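# Shut the kettle lid and release the kettle

## Task

Get the kettle's lid shut, and afterwards leave neither hand holding the kettle or its base.

## Robot and tools

Robot: two arms, left_arm carrying a five-finger left hand and right_arm carrying a five-finger right hand. Base positions in the scene frame: left_arm (-0.014, +0.315, +0.001) m, right_arm (-0.030, -0.260, +0.038) m, both almost unrotated. A camera stand sits behind the arms. A loose object may occasionally get a brief push from outside.

Frames: the scene frame has its origin at table-top height, halfway between the two nominal bases, with +z up and +x out over the table; left_arm is on the +y side (image left/right may differ). Fixed cameras and the table use the scene frame. Everything about a hand (reported position, quat_wxyz, Hand target, offsets, wrist camera poses) uses that arm's own base frame. The hand point sits 0.15 m out from the wrist face along the fingers and 0.05 m in front of the palm. Its +z runs along straight fingers, +y out of the palm, and +x across the palm away from the thumb on the right hand but toward the thumb on the left. Straight fingers extend 0.06-0.07 m past the point along +z. A bracket on the little-finger side of the wrist can strike things.

execute_actions(actions, cameras): actions is a list of actions; each action is a list of up to 15 rows, one row per 1/30 s step; a short action repeats its last row to fill 15 steps. Every row has 28 numbers in [-1, 1], covering both arms even if one is idle: left_arm dx, dy, dz, rx, ry, rz, then left hand little, ring, middle, index, thumb_bend, thumb_turn, force_limit, speed; then the same 14 for right_arm. dx..rz are an offset, not a pose: they count from that arm's Hand target as it was when the action began (not from the previous row), along the arm's base axes; rx, ry, rz form a single rotation vector about the Hand target's position. Scale: 1.0 is 0.6 m or 180 degrees. Six zeros re-request the current Hand target; repeating a nonzero offset moves further. Images return only if actions is empty or cameras names them (cam_high 896x504, cam_low 896x504, cam_left_wrist 672x504, cam_right_wrist 672x504, or "all").

Hand numbers are absolute targets: fingers and thumb_bend +1 straight, -1 curled; thumb_turn +1 beside the palm, -1 opposite the fingers (needed for grasping objects roughly 0.035-0.065 m thick, or handles down to about 0.025 m). force_limit maps -1..+1 to about 0..10 N at the fingertip (0..15 N for the two thumb motors); speed rises linearly from near zero at -1 to full at +0.48 and beyond. For a soft grip close with speed -0.94 or lower. A motor only starts when its target changes by 0.002 or more. There is no 'unchanged' code: to leave a hand alone, resend the eight numbers of its last executed row, or, if none yet this scene, its hand_measured plus hand_force_limit and hand_speed. To loosen, send targets more open than hand_measured.

move(target, speed, blend, blocking, cameras): drives hand points in straight lines. target is one 28-number row or a list of up to 15 rows; every row's offsets count from the same starting Hand targets, in base axes, same scale as above. speed is the top path speed in m/s, 0.002 to 4.3 (default 0.25), one value or one per target; turning is capped at twice that in rad/s. blend is a corner radius in m (0 means stop at each target). blocking=false returns after about 0.5 s while the move continues. Total time is capped at 10 s. Moves do not avoid obstacles or the other arm; route around an arm's own base rather than near it. The result adds a move: line such as done, off_target, moving, held or fault, plus limits=paced (pose clipped) or limits=held (steps withheld).

wait(seconds 0 to 10) lets time pass holding commands. stop brakes a running move. zoom_image(camera, region [x0, y0, x1, y1], at most 504x504 px) enlarges the latest image of cam_high, cam_low, cam_left_wrist or cam_right_wrist. show_instructions shows reference pages. finished_scene(scene 1 to 3) ends the scene irreversibly; the goal must hold at that moment.

Reading results: end_effector_position (m) and end_effector_quat_wxyz per arm; Hand target, the commanded pose after orientation clipping (at most 40 degrees from the measured one each step), from which the next offsets count. Hands often rest 1-3 cm (sometimes 5 cm) short, usually low, from friction and weight; resend the gap as an offset. hand_measured, hand_stopped_by (moving, target, force, stalled, fault) and hand_load_n (fingertip load in N, positive pushing the finger open; near 0 after a lost grip) follow the motor order above. Joint torques include gravity and are noisy. MOTOR HOT appears near 85 °C; at 100 °C that arm goes limp for 30-60 s or more.

Avoid: knocking anything off the table or leaving it off; dropping or releasing moving parts; fast contact, slams, or hard pushes against fixed or heavy items; pressing a target far beyond a contact; any contact or press between the two hands or arms; overloading fingers by pulling, twisting or swinging loads; long stretched-out holds that heat motors. An arm blocked by something keeps pushing until commanded back past its hand point.

Each tool is called after "Call:" as name(argument=value, ...) on one line, values as JSON.

Reference images:

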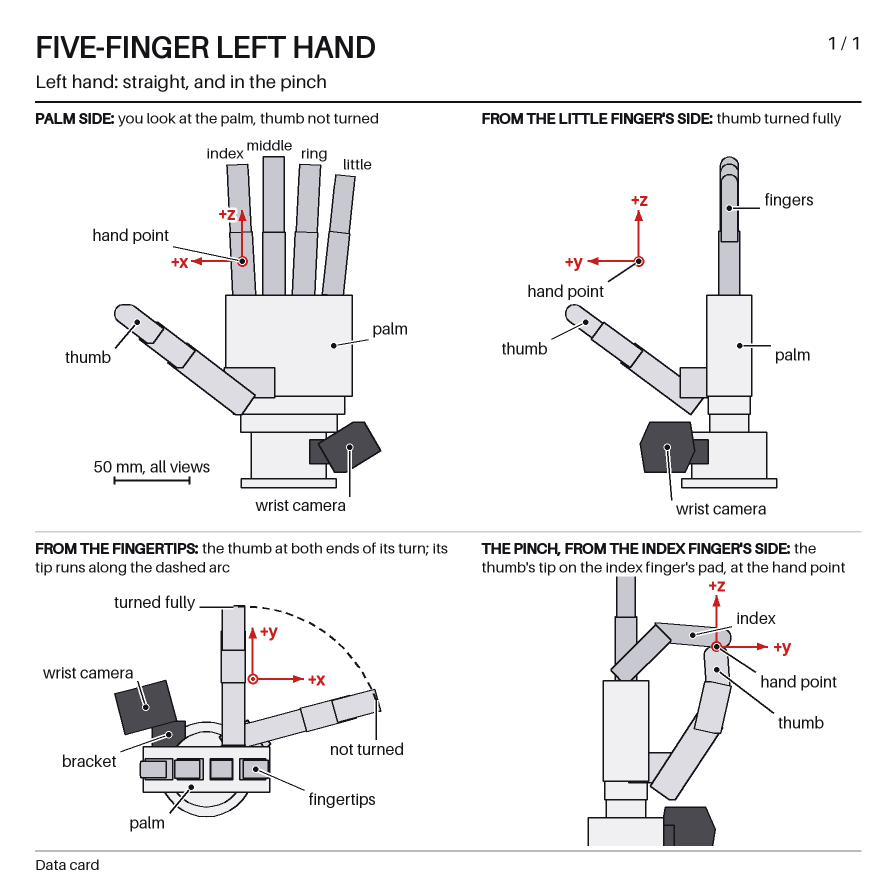

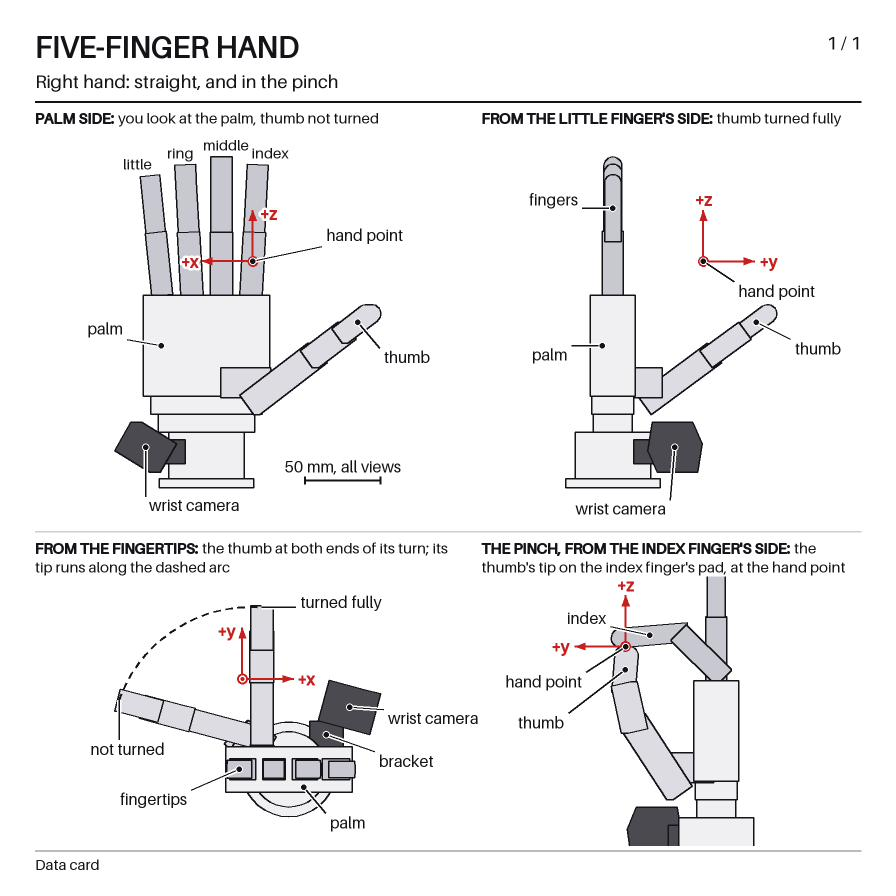

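## Session

Call:
execute_actions(actions=[])

Scene clock: 0.00 s.
left_arm: end_effector_position=(+0.5227, -0.1639, +0.0963) hand_measured=(+1.000, +1.000, +1.000, +1.000, +1.000, +1.000) hand_load_n=(+0.0, -0.5, +0.0, +0.0, +0.0, +0.0) hand_stopped_by=(target, target, target, target, target, target) hand_force_limit=0.00 hand_speed=-0.80 end_effector_quat_wxyz=(-0.086, -0.621, +0.703, -0.335) | right_arm: end_effector_position=(+0.4088, -0.3426, +0.1485) hand_measured=(+1.000, +1.000, +1.000, +1.000, +1.000, +1.000) hand_load_n=(+0.0, +0.0, +0.0, +0.0, +0.0, +0.0) hand_stopped_by=(target, target, target, target, target, target) hand_force_limit=0.00 hand_speed=-0.80 end_effector_quat_wxyz=(-0.198, +0.901, -0.378, +0.082)
Joint positions: left_arm=[-0.05 1.757 1.289 -0.7 0.597 -0.052] | right_arm=[-0.749 1.827 1.681 -1.406 -0.431 -1.52]
Joint velocities: within noise
Joint torques (N m): no reading
Motor temperatures (°C): left_arm=[27 27 27 28 23 25] | right_arm=[27 30 32 27 26 25]
Heat: left arm: hottest wrist pitch 28 °C; right arm: hottest elbow 32 °C.
Hand target: left_arm +0.5305, -0.1643, +0.1000; -0.081, -0.619, +0.704, -0.339 | right_arm +0.4143, -0.3478, +0.1558; -0.194, +0.901, -0.376, +0.092

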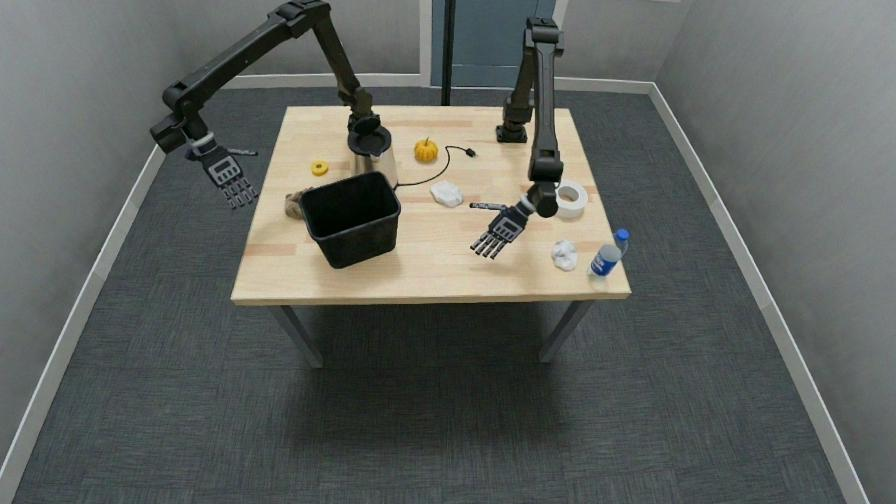

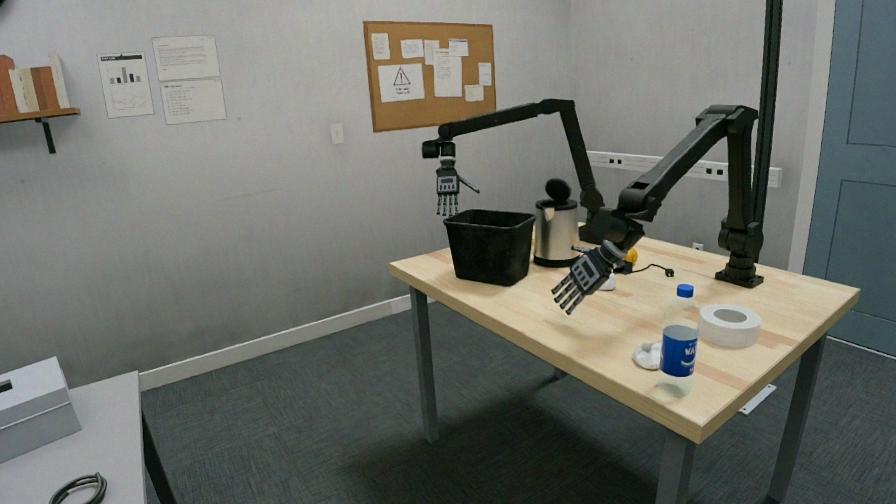

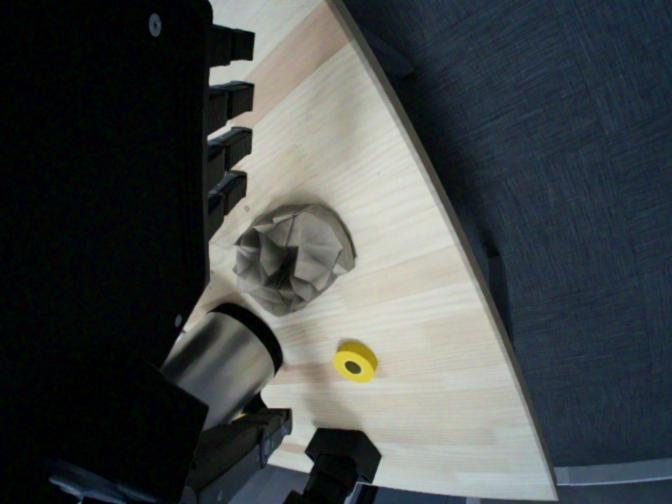

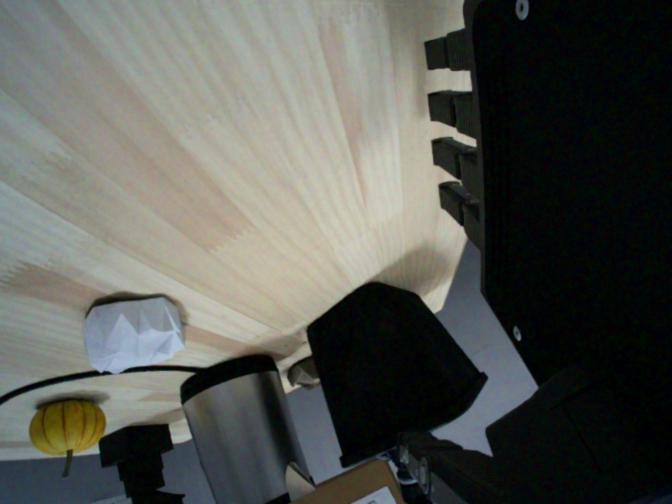

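Call:
zoom_image(camera="cam_high", region=[270, 80, 480, 280])

Call:
zoom_image(camera="cam_low", region=[430, 140, 680, 330])

Scaled by 2.400 from the camera's 896x504 image, which has a finer 1280x720 frame.

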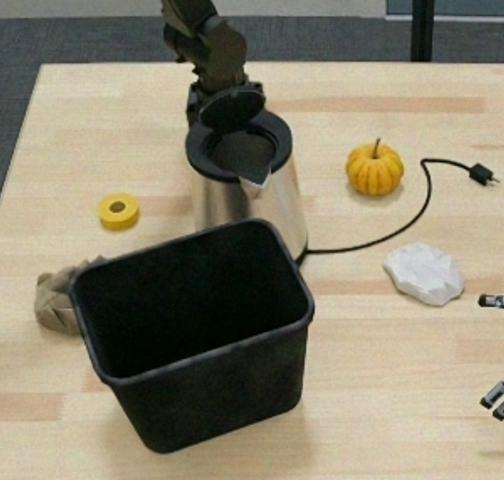

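Scaled by 2.016 from the camera's 896x504 image, which has a finer 1280x720 frame.

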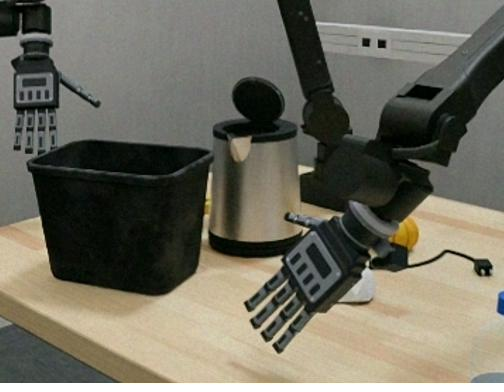

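Call:
move(target=[[-0.1,-0.05,0.4,0,0,0,1,1,1,1,1,1,0,-0.8,0,0,0,0,0,0,1,1,1,1,1,1,0,-0.8],[-0.3,-0.227,0.467,-0.0532,-0.138,-0.1,1,1,1,1,1,1,0,-0.8,0,0,0,0,0,0,1,1,1,1,1,1,0,-0.8],[-0.6,-0.48,0.467,-0.1065,-0.2765,-0.2005,1,1,1,1,1,1,0,-0.8,0,0,0,0,0,0,1,1,1,1,1,1,0,-0.8]], blend=[0.05,0.05,0], cameras=["all"])

Scene clock: 95.97 s.
left_arm: end_effector_position=(+0.1742, -0.4506, +0.3888) hand_measured=(+1.000, +1.000, +1.000, +1.000, +1.000, +1.000) hand_load_n=(+0.0, +0.0, +0.0, +0.0, +0.0, +0.0) hand_stopped_by=(target, target, target, target, target, target) hand_force_limit=0.00 hand_speed=-0.80 end_effector_quat_wxyz=(+0.021, -0.169, +0.757, -0.631) | right_arm: end_effector_position=(+0.4088, -0.3426, +0.1485) hand_measured=(+1.000, +1.000, +1.000, +1.000, +1.000, +1.000) hand_load_n=(+0.0, +0.0, +0.0, +0.0, +0.0, -0.5) hand_stopped_by=(target, target, target, target, target, target) hand_force_limit=0.00 hand_speed=-0.80 end_effector_quat_wxyz=(-0.198, +0.901, -0.378, +0.082)
Joint positions: left_arm=[-1.002 0.965 1.007 -0.256 0.31 -0.12] | right_arm=[-0.749 1.827 1.681 -1.406 -0.431 -1.52]
Joint torques (N m): left_arm=[-1.2 -6.01 9.89 2.93 -0.03 -0.08] | right_arm=[0.09 -14.62 10.62 0.76 -0.36 -0.01]
Motor temperatures (°C): left_arm=[27 30 34 28 23 25] | right_arm=[27 33 39 26 26 25]
Heat: left arm: hottest elbow 34 °C; right arm: hottest elbow 39 °C.
Hand target: left_arm +0.1707, -0.4522, +0.3802; +0.022, -0.161, +0.760, -0.629 | right_arm +0.4143, -0.3478, +0.1558; -0.194, +0.901, -0.376, +0.092
Off the commanded pose: left_arm 0.010 m, 1 deg | right_arm 0.011 m, 1 deg.
move: off_target (right_arm)
camera_calibration:
cam_left_wrist: T_world_to_cam=[[0.0245429, -0.251715, 0.96749, -0.494893], [-0.962256, 0.256434, 0.0911275, 0.249607], [-0.271036, -0.93321, -0.235921, -0.168555], [0, 0, 0, 1]] pos_world=[0.206648, -0.345877, 0.416293]

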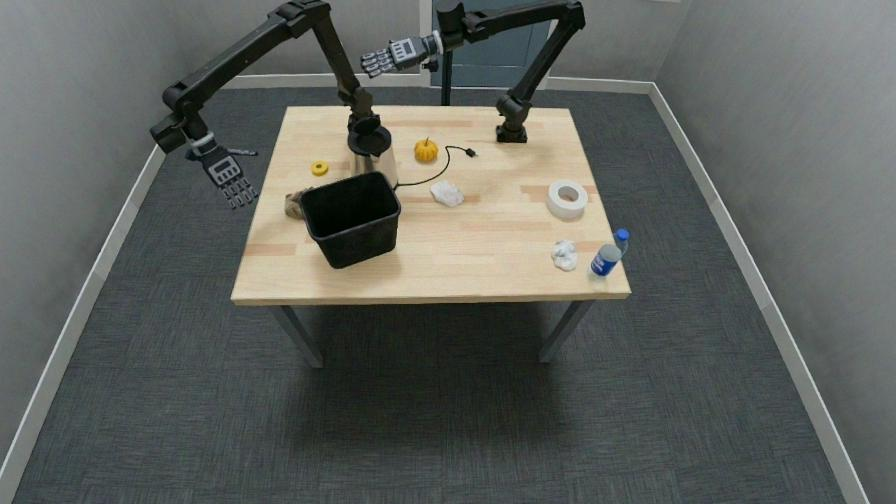

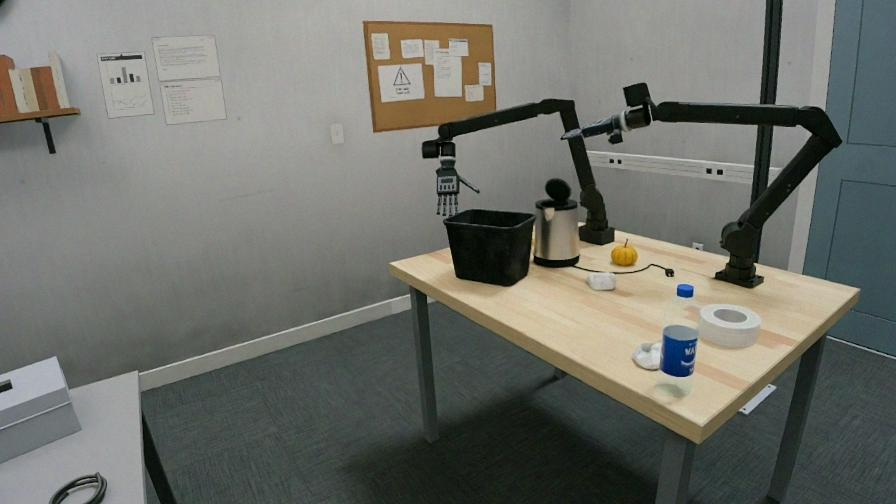

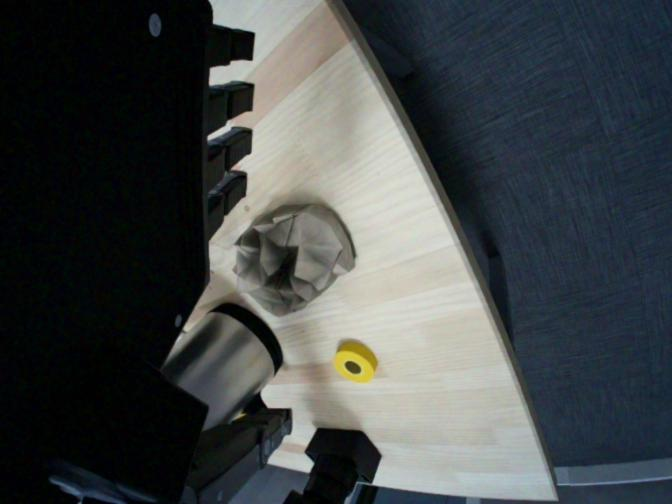

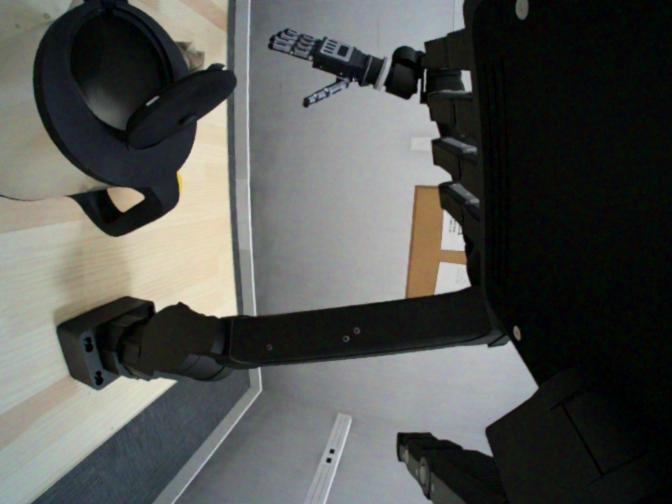

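Call:
zoom_image(camera="cam_right_wrist", region=[0, 0, 300, 300])

Call:
zoom_image(camera="cam_high", region=[310, 40, 440, 220])

Call:
zoom_image(camera="cam_low", region=[500, 100, 680, 280])

Scaled by 1.680 from the camera's 672x504 image, which has a finer 960x720 frame.

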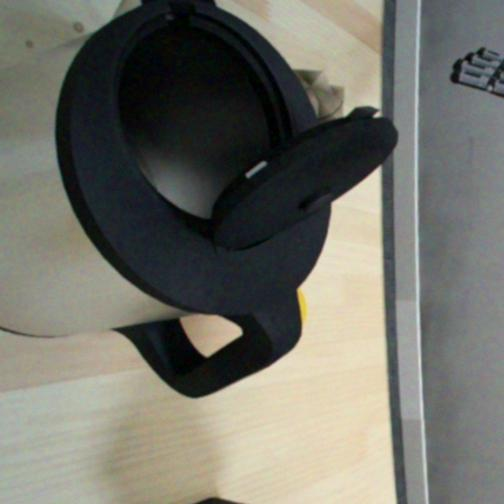

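Scaled by 2.800 from the camera's 896x504 image, which has a finer 1280x720 frame.

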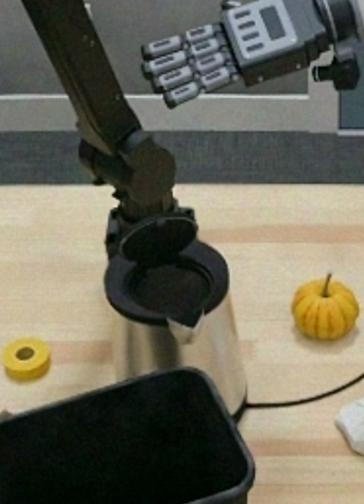

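Scaled by 2.800 from the camera's 896x504 image, which has a finer 1280x720 frame.

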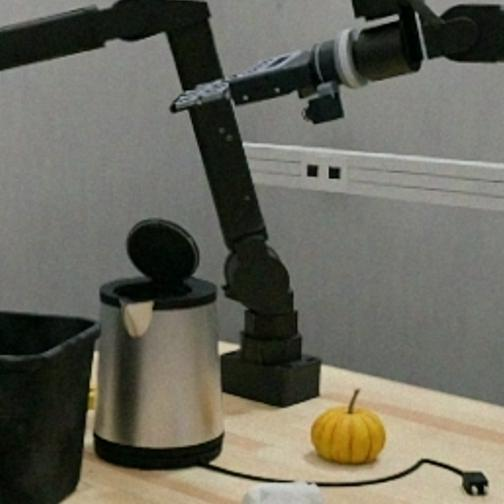

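Call:
move(target=[[-0.0487,-0.0897,-0.12,0,0,0,1,1,1,1,1,1,0,-0.8,0,0,0,0,0,0,1,1,1,1,1,1,0,-0.8],[-0.0487,-0.0897,-0.22,0,0,0,1,1,1,1,1,1,0,-0.8,0,0,0,0,0,0,1,1,1,1,1,1,0,-0.8]], blend=[0.02,0], speed=0.15, cameras=["all"])

Call:
zoom_image(camera="cam_right_wrist", region=[0, 0, 500, 400])

Call:
zoom_image(camera="cam_low", region=[500, 100, 680, 280])

Call:
zoom_image(camera="cam_high", region=[310, 40, 440, 220])

Scene clock: 125.03 s.
left_arm: end_effector_position=(+0.1474, -0.5039, +0.2594) hand_measured=(+1.000, +1.000, +1.000, +1.000, +1.000, +1.000) hand_load_n=(+0.0, +0.0, +0.0, +0.0, +0.0, +0.0) hand_stopped_by=(target, target, target, target, target, target) hand_force_limit=0.00 hand_speed=-0.80 end_effector_quat_wxyz=(+0.030, -0.159, +0.756, -0.634) | right_arm: end_effector_position=(+0.4088, -0.3426, +0.1485) hand_measured=(+1.000, +1.000, +1.000, +1.000, +1.000, +1.000) hand_load_n=(+0.0, +0.0, +0.0, +0.0, +0.0, +0.0) hand_stopped_by=(target, target, target, target, target, target) hand_force_limit=0.00 hand_speed=-0.80 end_effector_quat_wxyz=(-0.198, +0.901, -0.378, +0.082)
Joint positions: left_arm=[-1.154 1.125 0.761 0.166 0.161 -0.128] | right_arm=[-0.749 1.827 1.681 -1.406 -0.431 -1.52]
Joint torques (N m): left_arm=[-1.32 -6.59 9.65 3.04 -0.06 -0.32] | right_arm=[0.26 -14.68 10.61 0.73 -0.36 0]
Heat: left arm: hottest elbow 34 °C; right arm: hottest elbow 40 °C.
Hand target: left_arm +0.1413, -0.5060, +0.2482; +0.022, -0.161, +0.760, -0.629 | right_arm +0.4143, -0.3478, +0.1558; -0.194, +0.901, -0.376, +0.092
Off the commanded pose: left_arm 0.013 m, 1 deg | right_arm 0.011 m, 1 deg.
move: off_target (left_arm, right_arm)
camera_calibration:
cam_left_wrist: T_world_to_cam=[[-0.00294106, -0.249951, 0.968254, -0.377685], [-0.963365, 0.260374, 0.0642883, 0.258313], [-0.268177, -0.932593, -0.24156, -0.254795], [0, 0, 0, 1]] pos_world=[0.179409, -0.399281, 0.28754]

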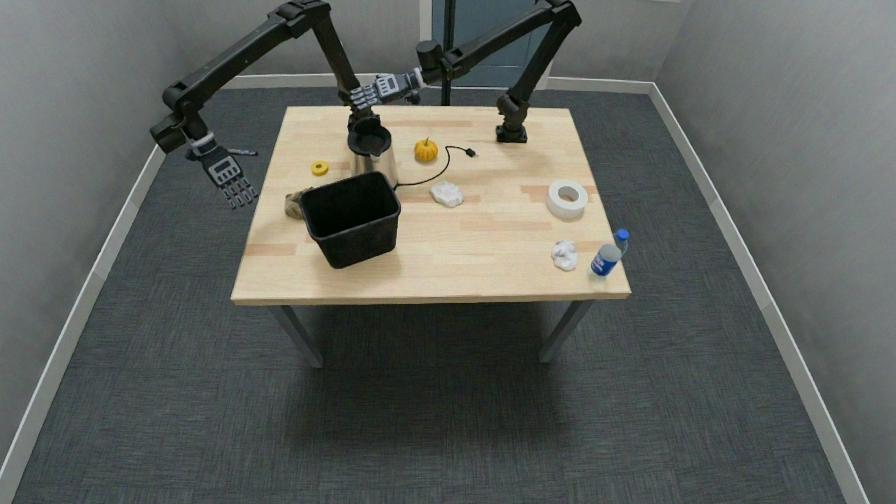

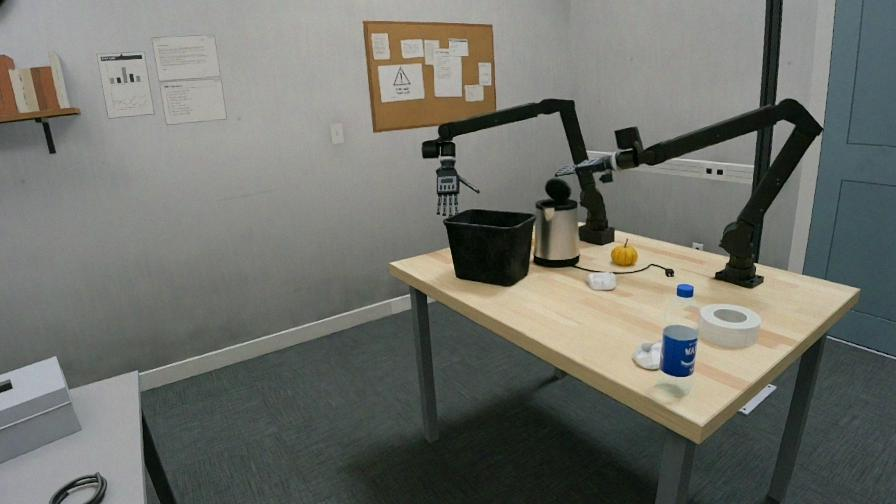

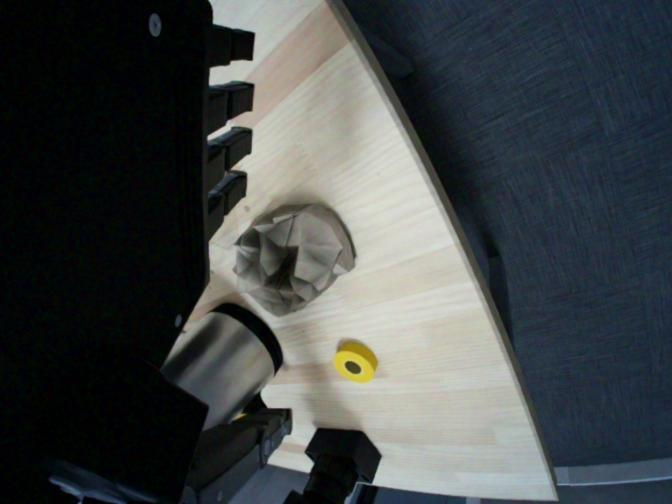

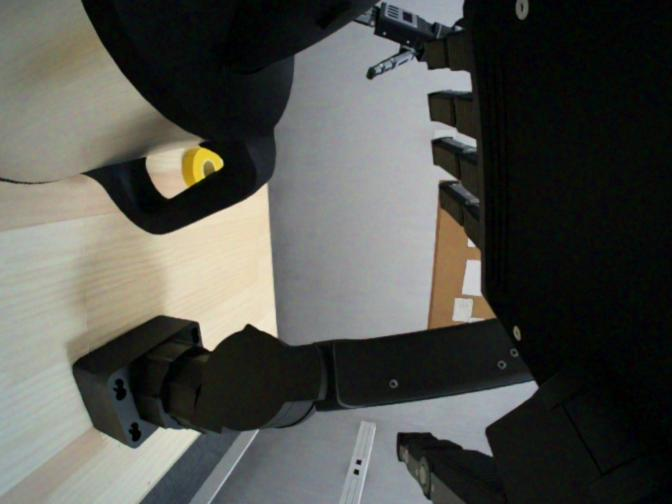

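Scaled by 1.008 from the camera's 672x504 image, which has a finer 960x720 frame.

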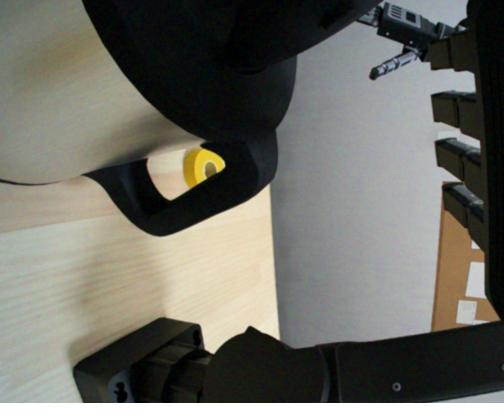

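Scaled by 2.800 from the camera's 896x504 image, which has a finer 1280x720 frame.

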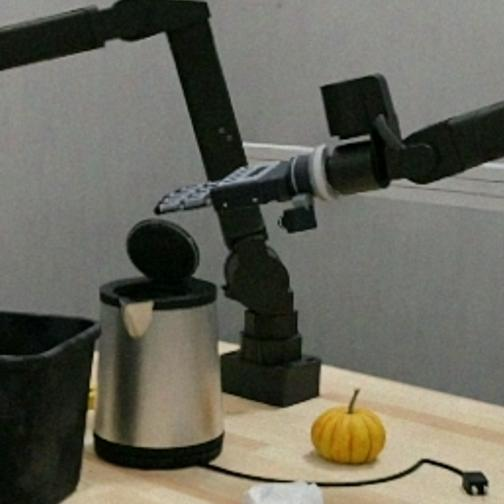

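Scaled by 2.800 from the camera's 896x504 image, which has a finer 1280x720 frame.

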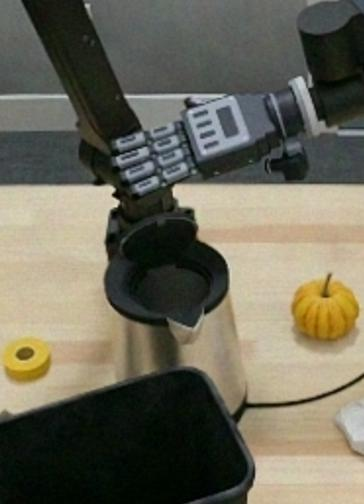

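Call:
move(target=[-0.0167,0,-0.038,0,0,0,1,1,1,1,1,1,0,-0.8,0,0,0,0,0,0,1,1,1,1,1,1,0,-0.8], speed=0.1, cameras=["cam_high","cam_low","cam_right_wrist"])

Call:
zoom_image(camera="cam_low", region=[500, 120, 640, 260])

Call:
zoom_image(camera="cam_high", region=[310, 60, 440, 190])

Scene clock: 130.87 s.
left_arm: end_effector_position=(+0.1381, -0.5048, +0.2383) hand_measured=(+1.000, +1.000, +1.000, +1.000, +1.000, +1.000) hand_load_n=(+0.0, +0.0, +0.5, +0.0, +0.0, +0.0) hand_stopped_by=(target, target, target, target, target, target) hand_force_limit=0.00 hand_speed=-0.80 end_effector_quat_wxyz=(+0.030, -0.158, +0.755, -0.635) | right_arm: end_effector_position=(+0.4088, -0.3426, +0.1485) hand_measured=(+1.000, +1.000, +1.000, +1.000, +1.000, +1.000) hand_load_n=(+0.0, +0.0, +0.0, +0.0, +0.0, -0.5) hand_stopped_by=(target, target, target, target, target, target) hand_force_limit=0.00 hand_speed=-0.80 end_effector_quat_wxyz=(-0.198, +0.901, -0.378, +0.082)
Joint positions: left_arm=[-1.18 1.143 0.711 0.238 0.135 -0.133] | right_arm=[-0.749 1.827 1.681 -1.406 -0.431 -1.52]
Joint torques (N m): left_arm=[-1.38 -6.48 9.25 3.04 -0.06 -0.32] | right_arm=[0.15 -14.62 10.62 0.75 -0.36 0]
Heat: left arm: hottest elbow 34 °C; right arm: hottest elbow 40 °C.
Hand target: left_arm +0.1313, -0.5060, +0.2252; +0.022, -0.161, +0.760, -0.629 | right_arm +0.4143, -0.3478, +0.1558; -0.194, +0.901, -0.376, +0.092
Off the commanded pose: left_arm 0.015 m, 1 deg | right_arm 0.011 m, 1 deg.
move: off_target (left_arm, right_arm)
Images, in order (width x height): cam_high 896x504, cam_low 896x504, cam_right_wrist 672x504.

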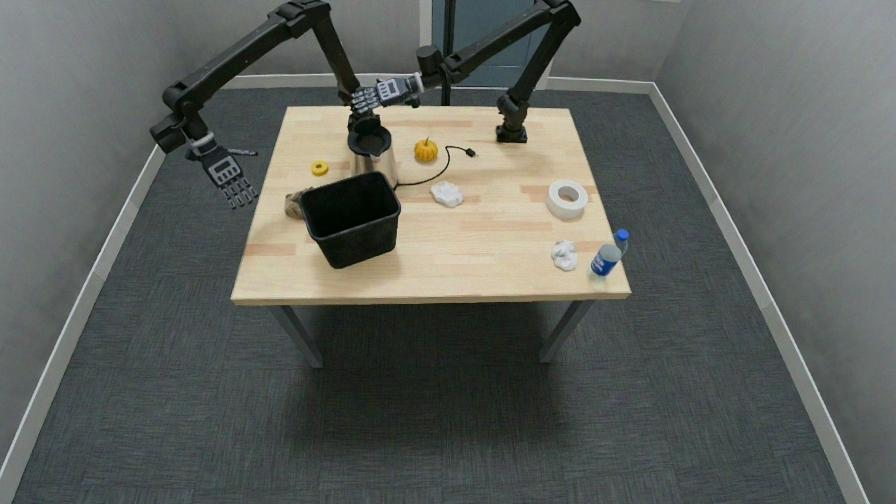

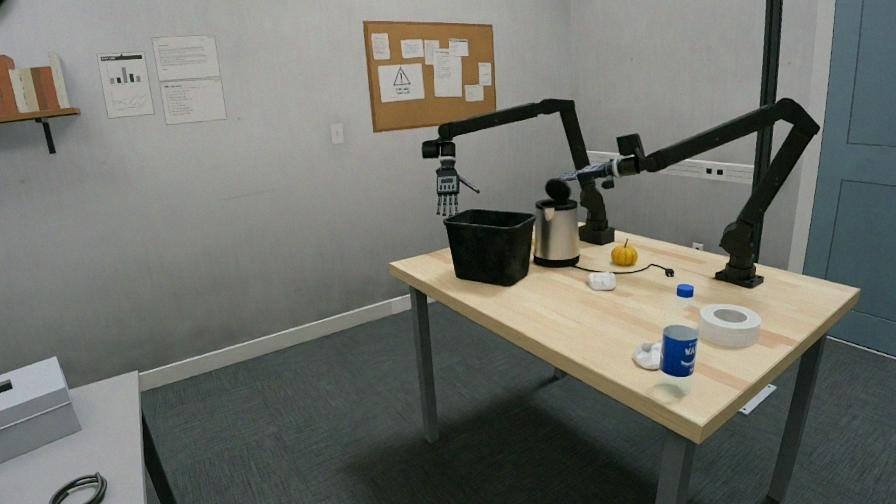

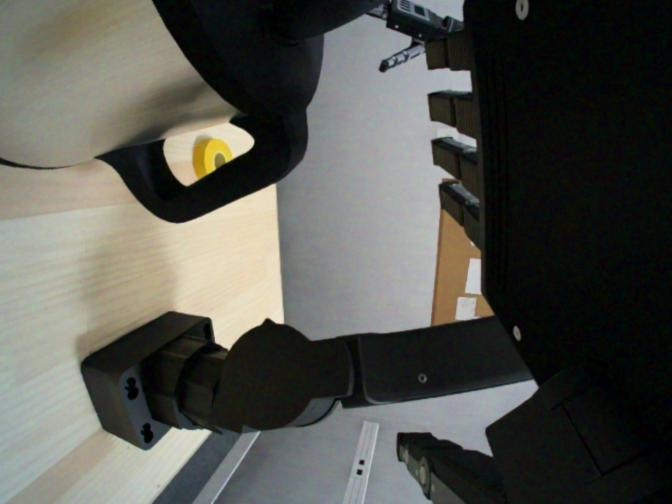

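Scaled by 3.600 from the camera's 896x504 image, which has a finer 1280x720 frame.

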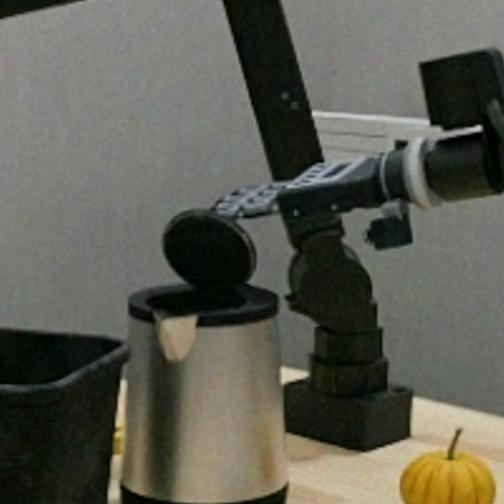

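Scaled by 3.877 from the camera's 896x504 image, which has a finer 1280x720 frame.

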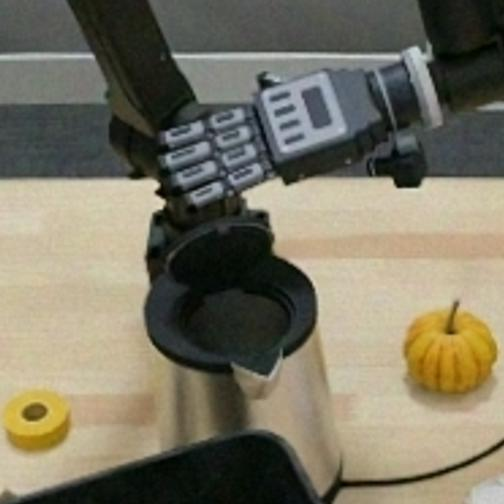

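Call:
move(target=[[0.108,0,-0.0267,0,0,0,1,1,1,1,1,1,0,-0.8,0,0,0,0,0,0,1,1,1,1,1,1,0,-0.8],[0.15,0,-0.08,0,0,0,1,1,1,1,1,1,0,-0.8,0,0,0,0,0,0,1,1,1,1,1,1,0,-0.8]], speed=0.08, blend=[0.015,0], cameras=["cam_high","cam_low","cam_right_wrist"])

Call:
zoom_image(camera="cam_low", region=[500, 120, 640, 260])

Call:
zoom_image(camera="cam_high", region=[310, 60, 440, 190])

Scene clock: 138.53 s.
left_arm: end_effector_position=(+0.2076, -0.5052, +0.1874) hand_measured=(+1.000, +1.000, +1.000, +1.000, +1.000, +1.000) hand_load_n=(+0.0, +0.0, +0.0, +0.0, +0.0, -0.5) hand_stopped_by=(target, target, target, target, target, target) hand_force_limit=0.00 hand_speed=-0.80 end_effector_quat_wxyz=(+0.015, -0.153, +0.756, -0.636) | right_arm: end_effector_position=(+0.4088, -0.3426, +0.1485) hand_measured=(+1.000, +1.000, +1.000, +1.000, +1.000, +1.000) hand_load_n=(+0.0, +0.0, +0.0, +0.0, +0.0, +0.0) hand_stopped_by=(target, target, target, target, target, target) hand_force_limit=0.00 hand_speed=-0.80 end_effector_quat_wxyz=(-0.198, +0.901, -0.378, +0.082)
Joint positions: left_arm=[-0.994 1.332 0.711 0.417 0.347 -0.106] | right_arm=[-0.749 1.827 1.681 -1.406 -0.431 -1.52]
Joint torques (N m): left_arm=[1.49 -7.06 10.54 2.41 -0.04 -0.11] | right_arm=[0.26 -14.51 10.61 0.76 -0.36 -0.01]
Heat: left arm: hottest elbow 34 °C; right arm: hottest elbow 40 °C.
Hand target: left_arm +0.2214, -0.5060, +0.1774; +0.022, -0.161, +0.760, -0.629 | right_arm +0.4143, -0.3478, +0.1558; -0.194, +0.901, -0.376, +0.092
Off the commanded pose: left_arm 0.017 m, 2 deg | right_arm 0.011 m, 1 deg.
move: off_target (left_arm, right_arm)
Images, in order (width x height): cam_high 896x504, cam_low 896x504, cam_right_wrist 672x504.

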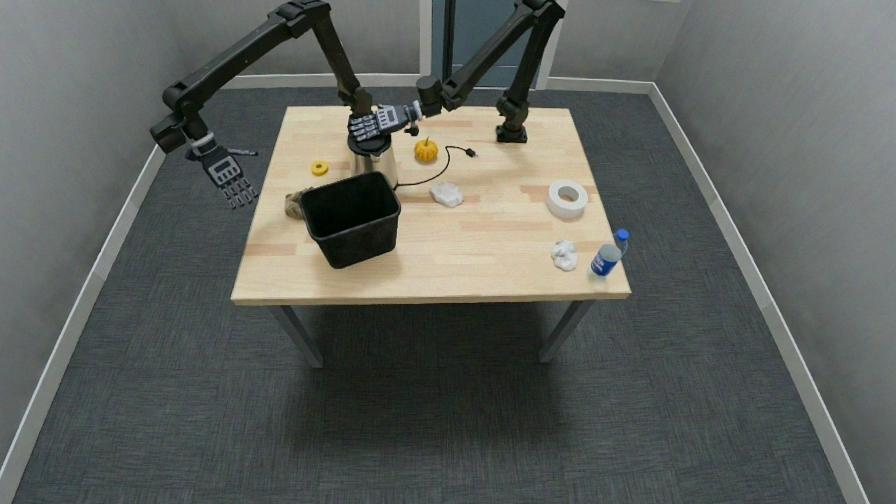

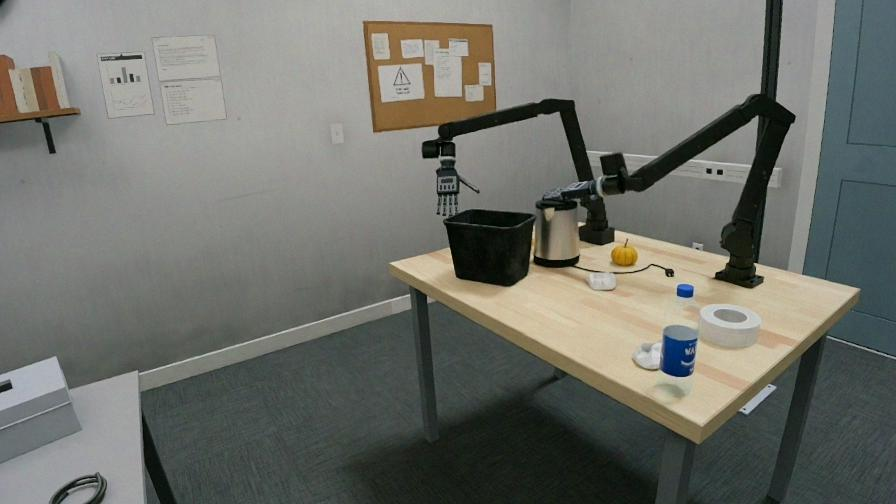

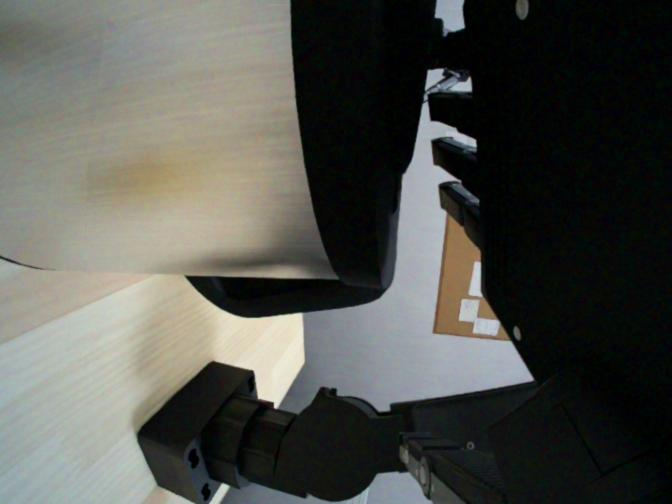

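Scaled by 3.600 from the camera's 896x504 image, which has a finer 1280x720 frame.

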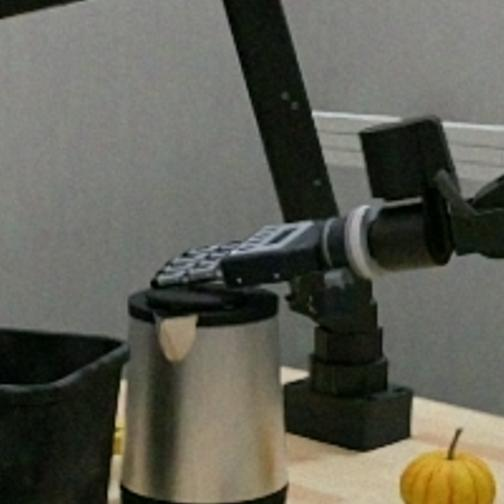

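Scaled by 3.877 from the camera's 896x504 image, which has a finer 1280x720 frame.

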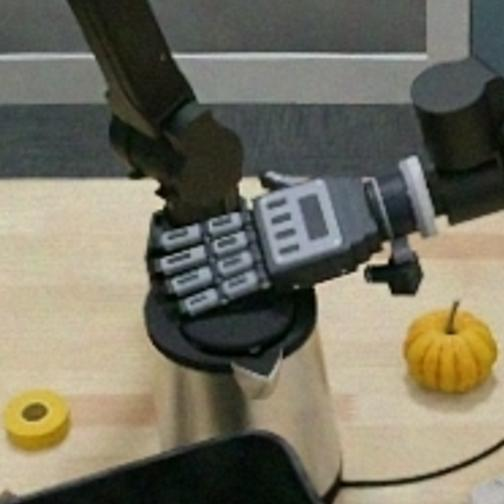

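Call:
move(target=[[0.02,0,0.0,0,0,0,1,1,1,1,1,1,0,-0.8,0,0,0,0,0,0,1,1,1,1,1,1,0,-0.8],[0.02,0,-0.05,0,0,0,1,1,1,1,1,1,0,-0.8,0,0,0,0,0,0,1,1,1,1,1,1,0,-0.8]], speed=0.06, cameras=["cam_high","cam_low"])

Call:
zoom_image(camera="cam_low", region=[500, 120, 640, 260])

Call:
zoom_image(camera="cam_high", region=[310, 60, 440, 190])

Scene clock: 144.77 s.
left_arm: end_effector_position=(+0.2258, -0.5108, +0.1773) hand_measured=(+1.000, +1.000, +1.000, +1.000, +1.000, +1.000) hand_load_n=(+0.5, +0.0, +0.0, +0.0, +0.0, -0.5) hand_stopped_by=(target, target, target, target, target, target) hand_force_limit=0.00 hand_speed=-0.80 end_effector_quat_wxyz=(+0.024, -0.143, +0.745, -0.651) | right_arm: end_effector_position=(+0.4088, -0.3426, +0.1485) hand_measured=(+1.000, +1.000, +1.000, +1.000, +1.000, +1.000) hand_load_n=(-0.5, +0.0, +0.0, +0.0, +0.0, +0.0) hand_stopped_by=(target, target, target, target, target, target) hand_force_limit=0.00 hand_speed=-0.80 end_effector_quat_wxyz=(-0.198, +0.901, -0.378, +0.082)
Joint positions: left_arm=[-0.965 1.399 0.711 0.525 0.373 -0.093] | right_arm=[-0.749 1.827 1.681 -1.406 -0.431 -1.52]
Joint torques (N m): left_arm=[1.08 -6.71 8.4 1.89 -0.14 -0.18] | right_arm=[0.21 -14.56 10.59 0.72 -0.36 0]
Heat: left arm: hottest elbow 34 °C; right arm: hottest elbow 40 °C.
Hand target: left_arm +0.2334, -0.5060, +0.1474; +0.022, -0.161, +0.760, -0.630 | right_arm +0.4143, -0.3478, +0.1558; -0.194, +0.901, -0.376, +0.092
Off the commanded pose: left_arm 0.031 m, 4 deg | right_arm 0.011 m, 1 deg.
move: off_target (left_arm, right_arm)
Images, in order (width x height): cam_high 896x504, cam_low 896x504.

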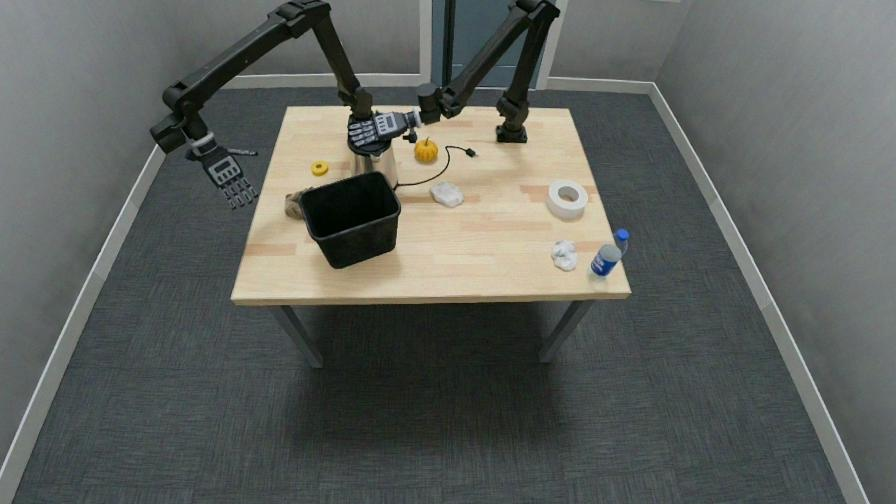

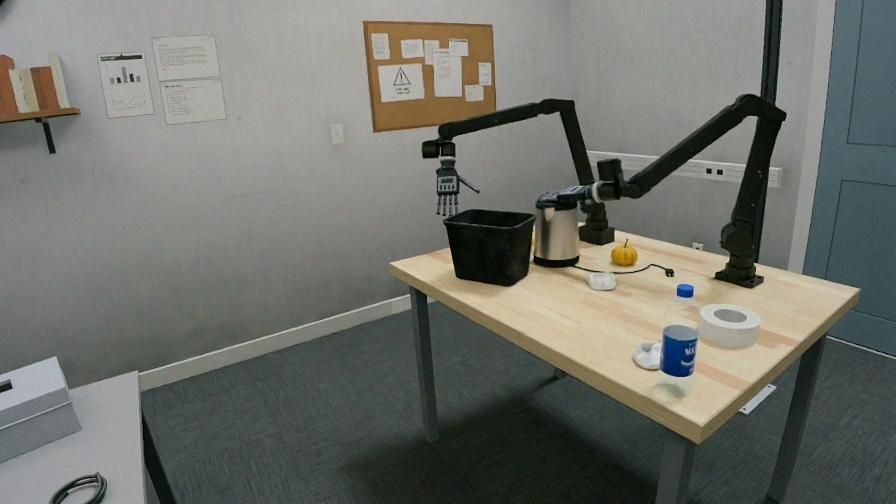

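Scaled by 3.600 from the camera's 896x504 image, which has a finer 1280x720 frame.

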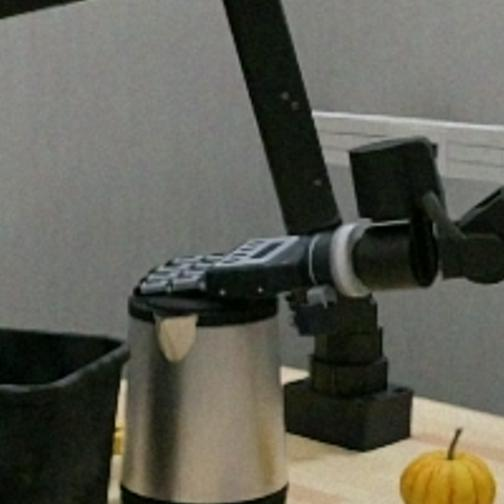

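Scaled by 3.877 from the camera's 896x504 image, which has a finer 1280x720 frame.

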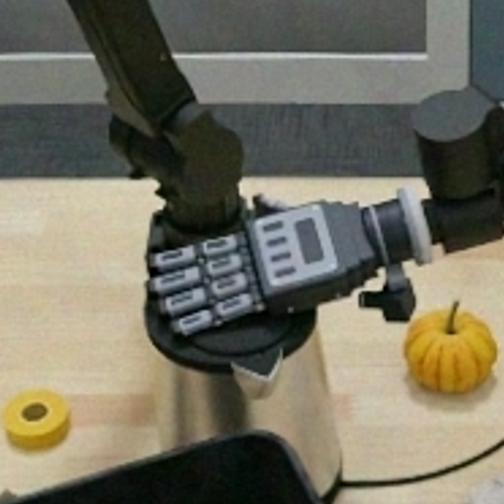

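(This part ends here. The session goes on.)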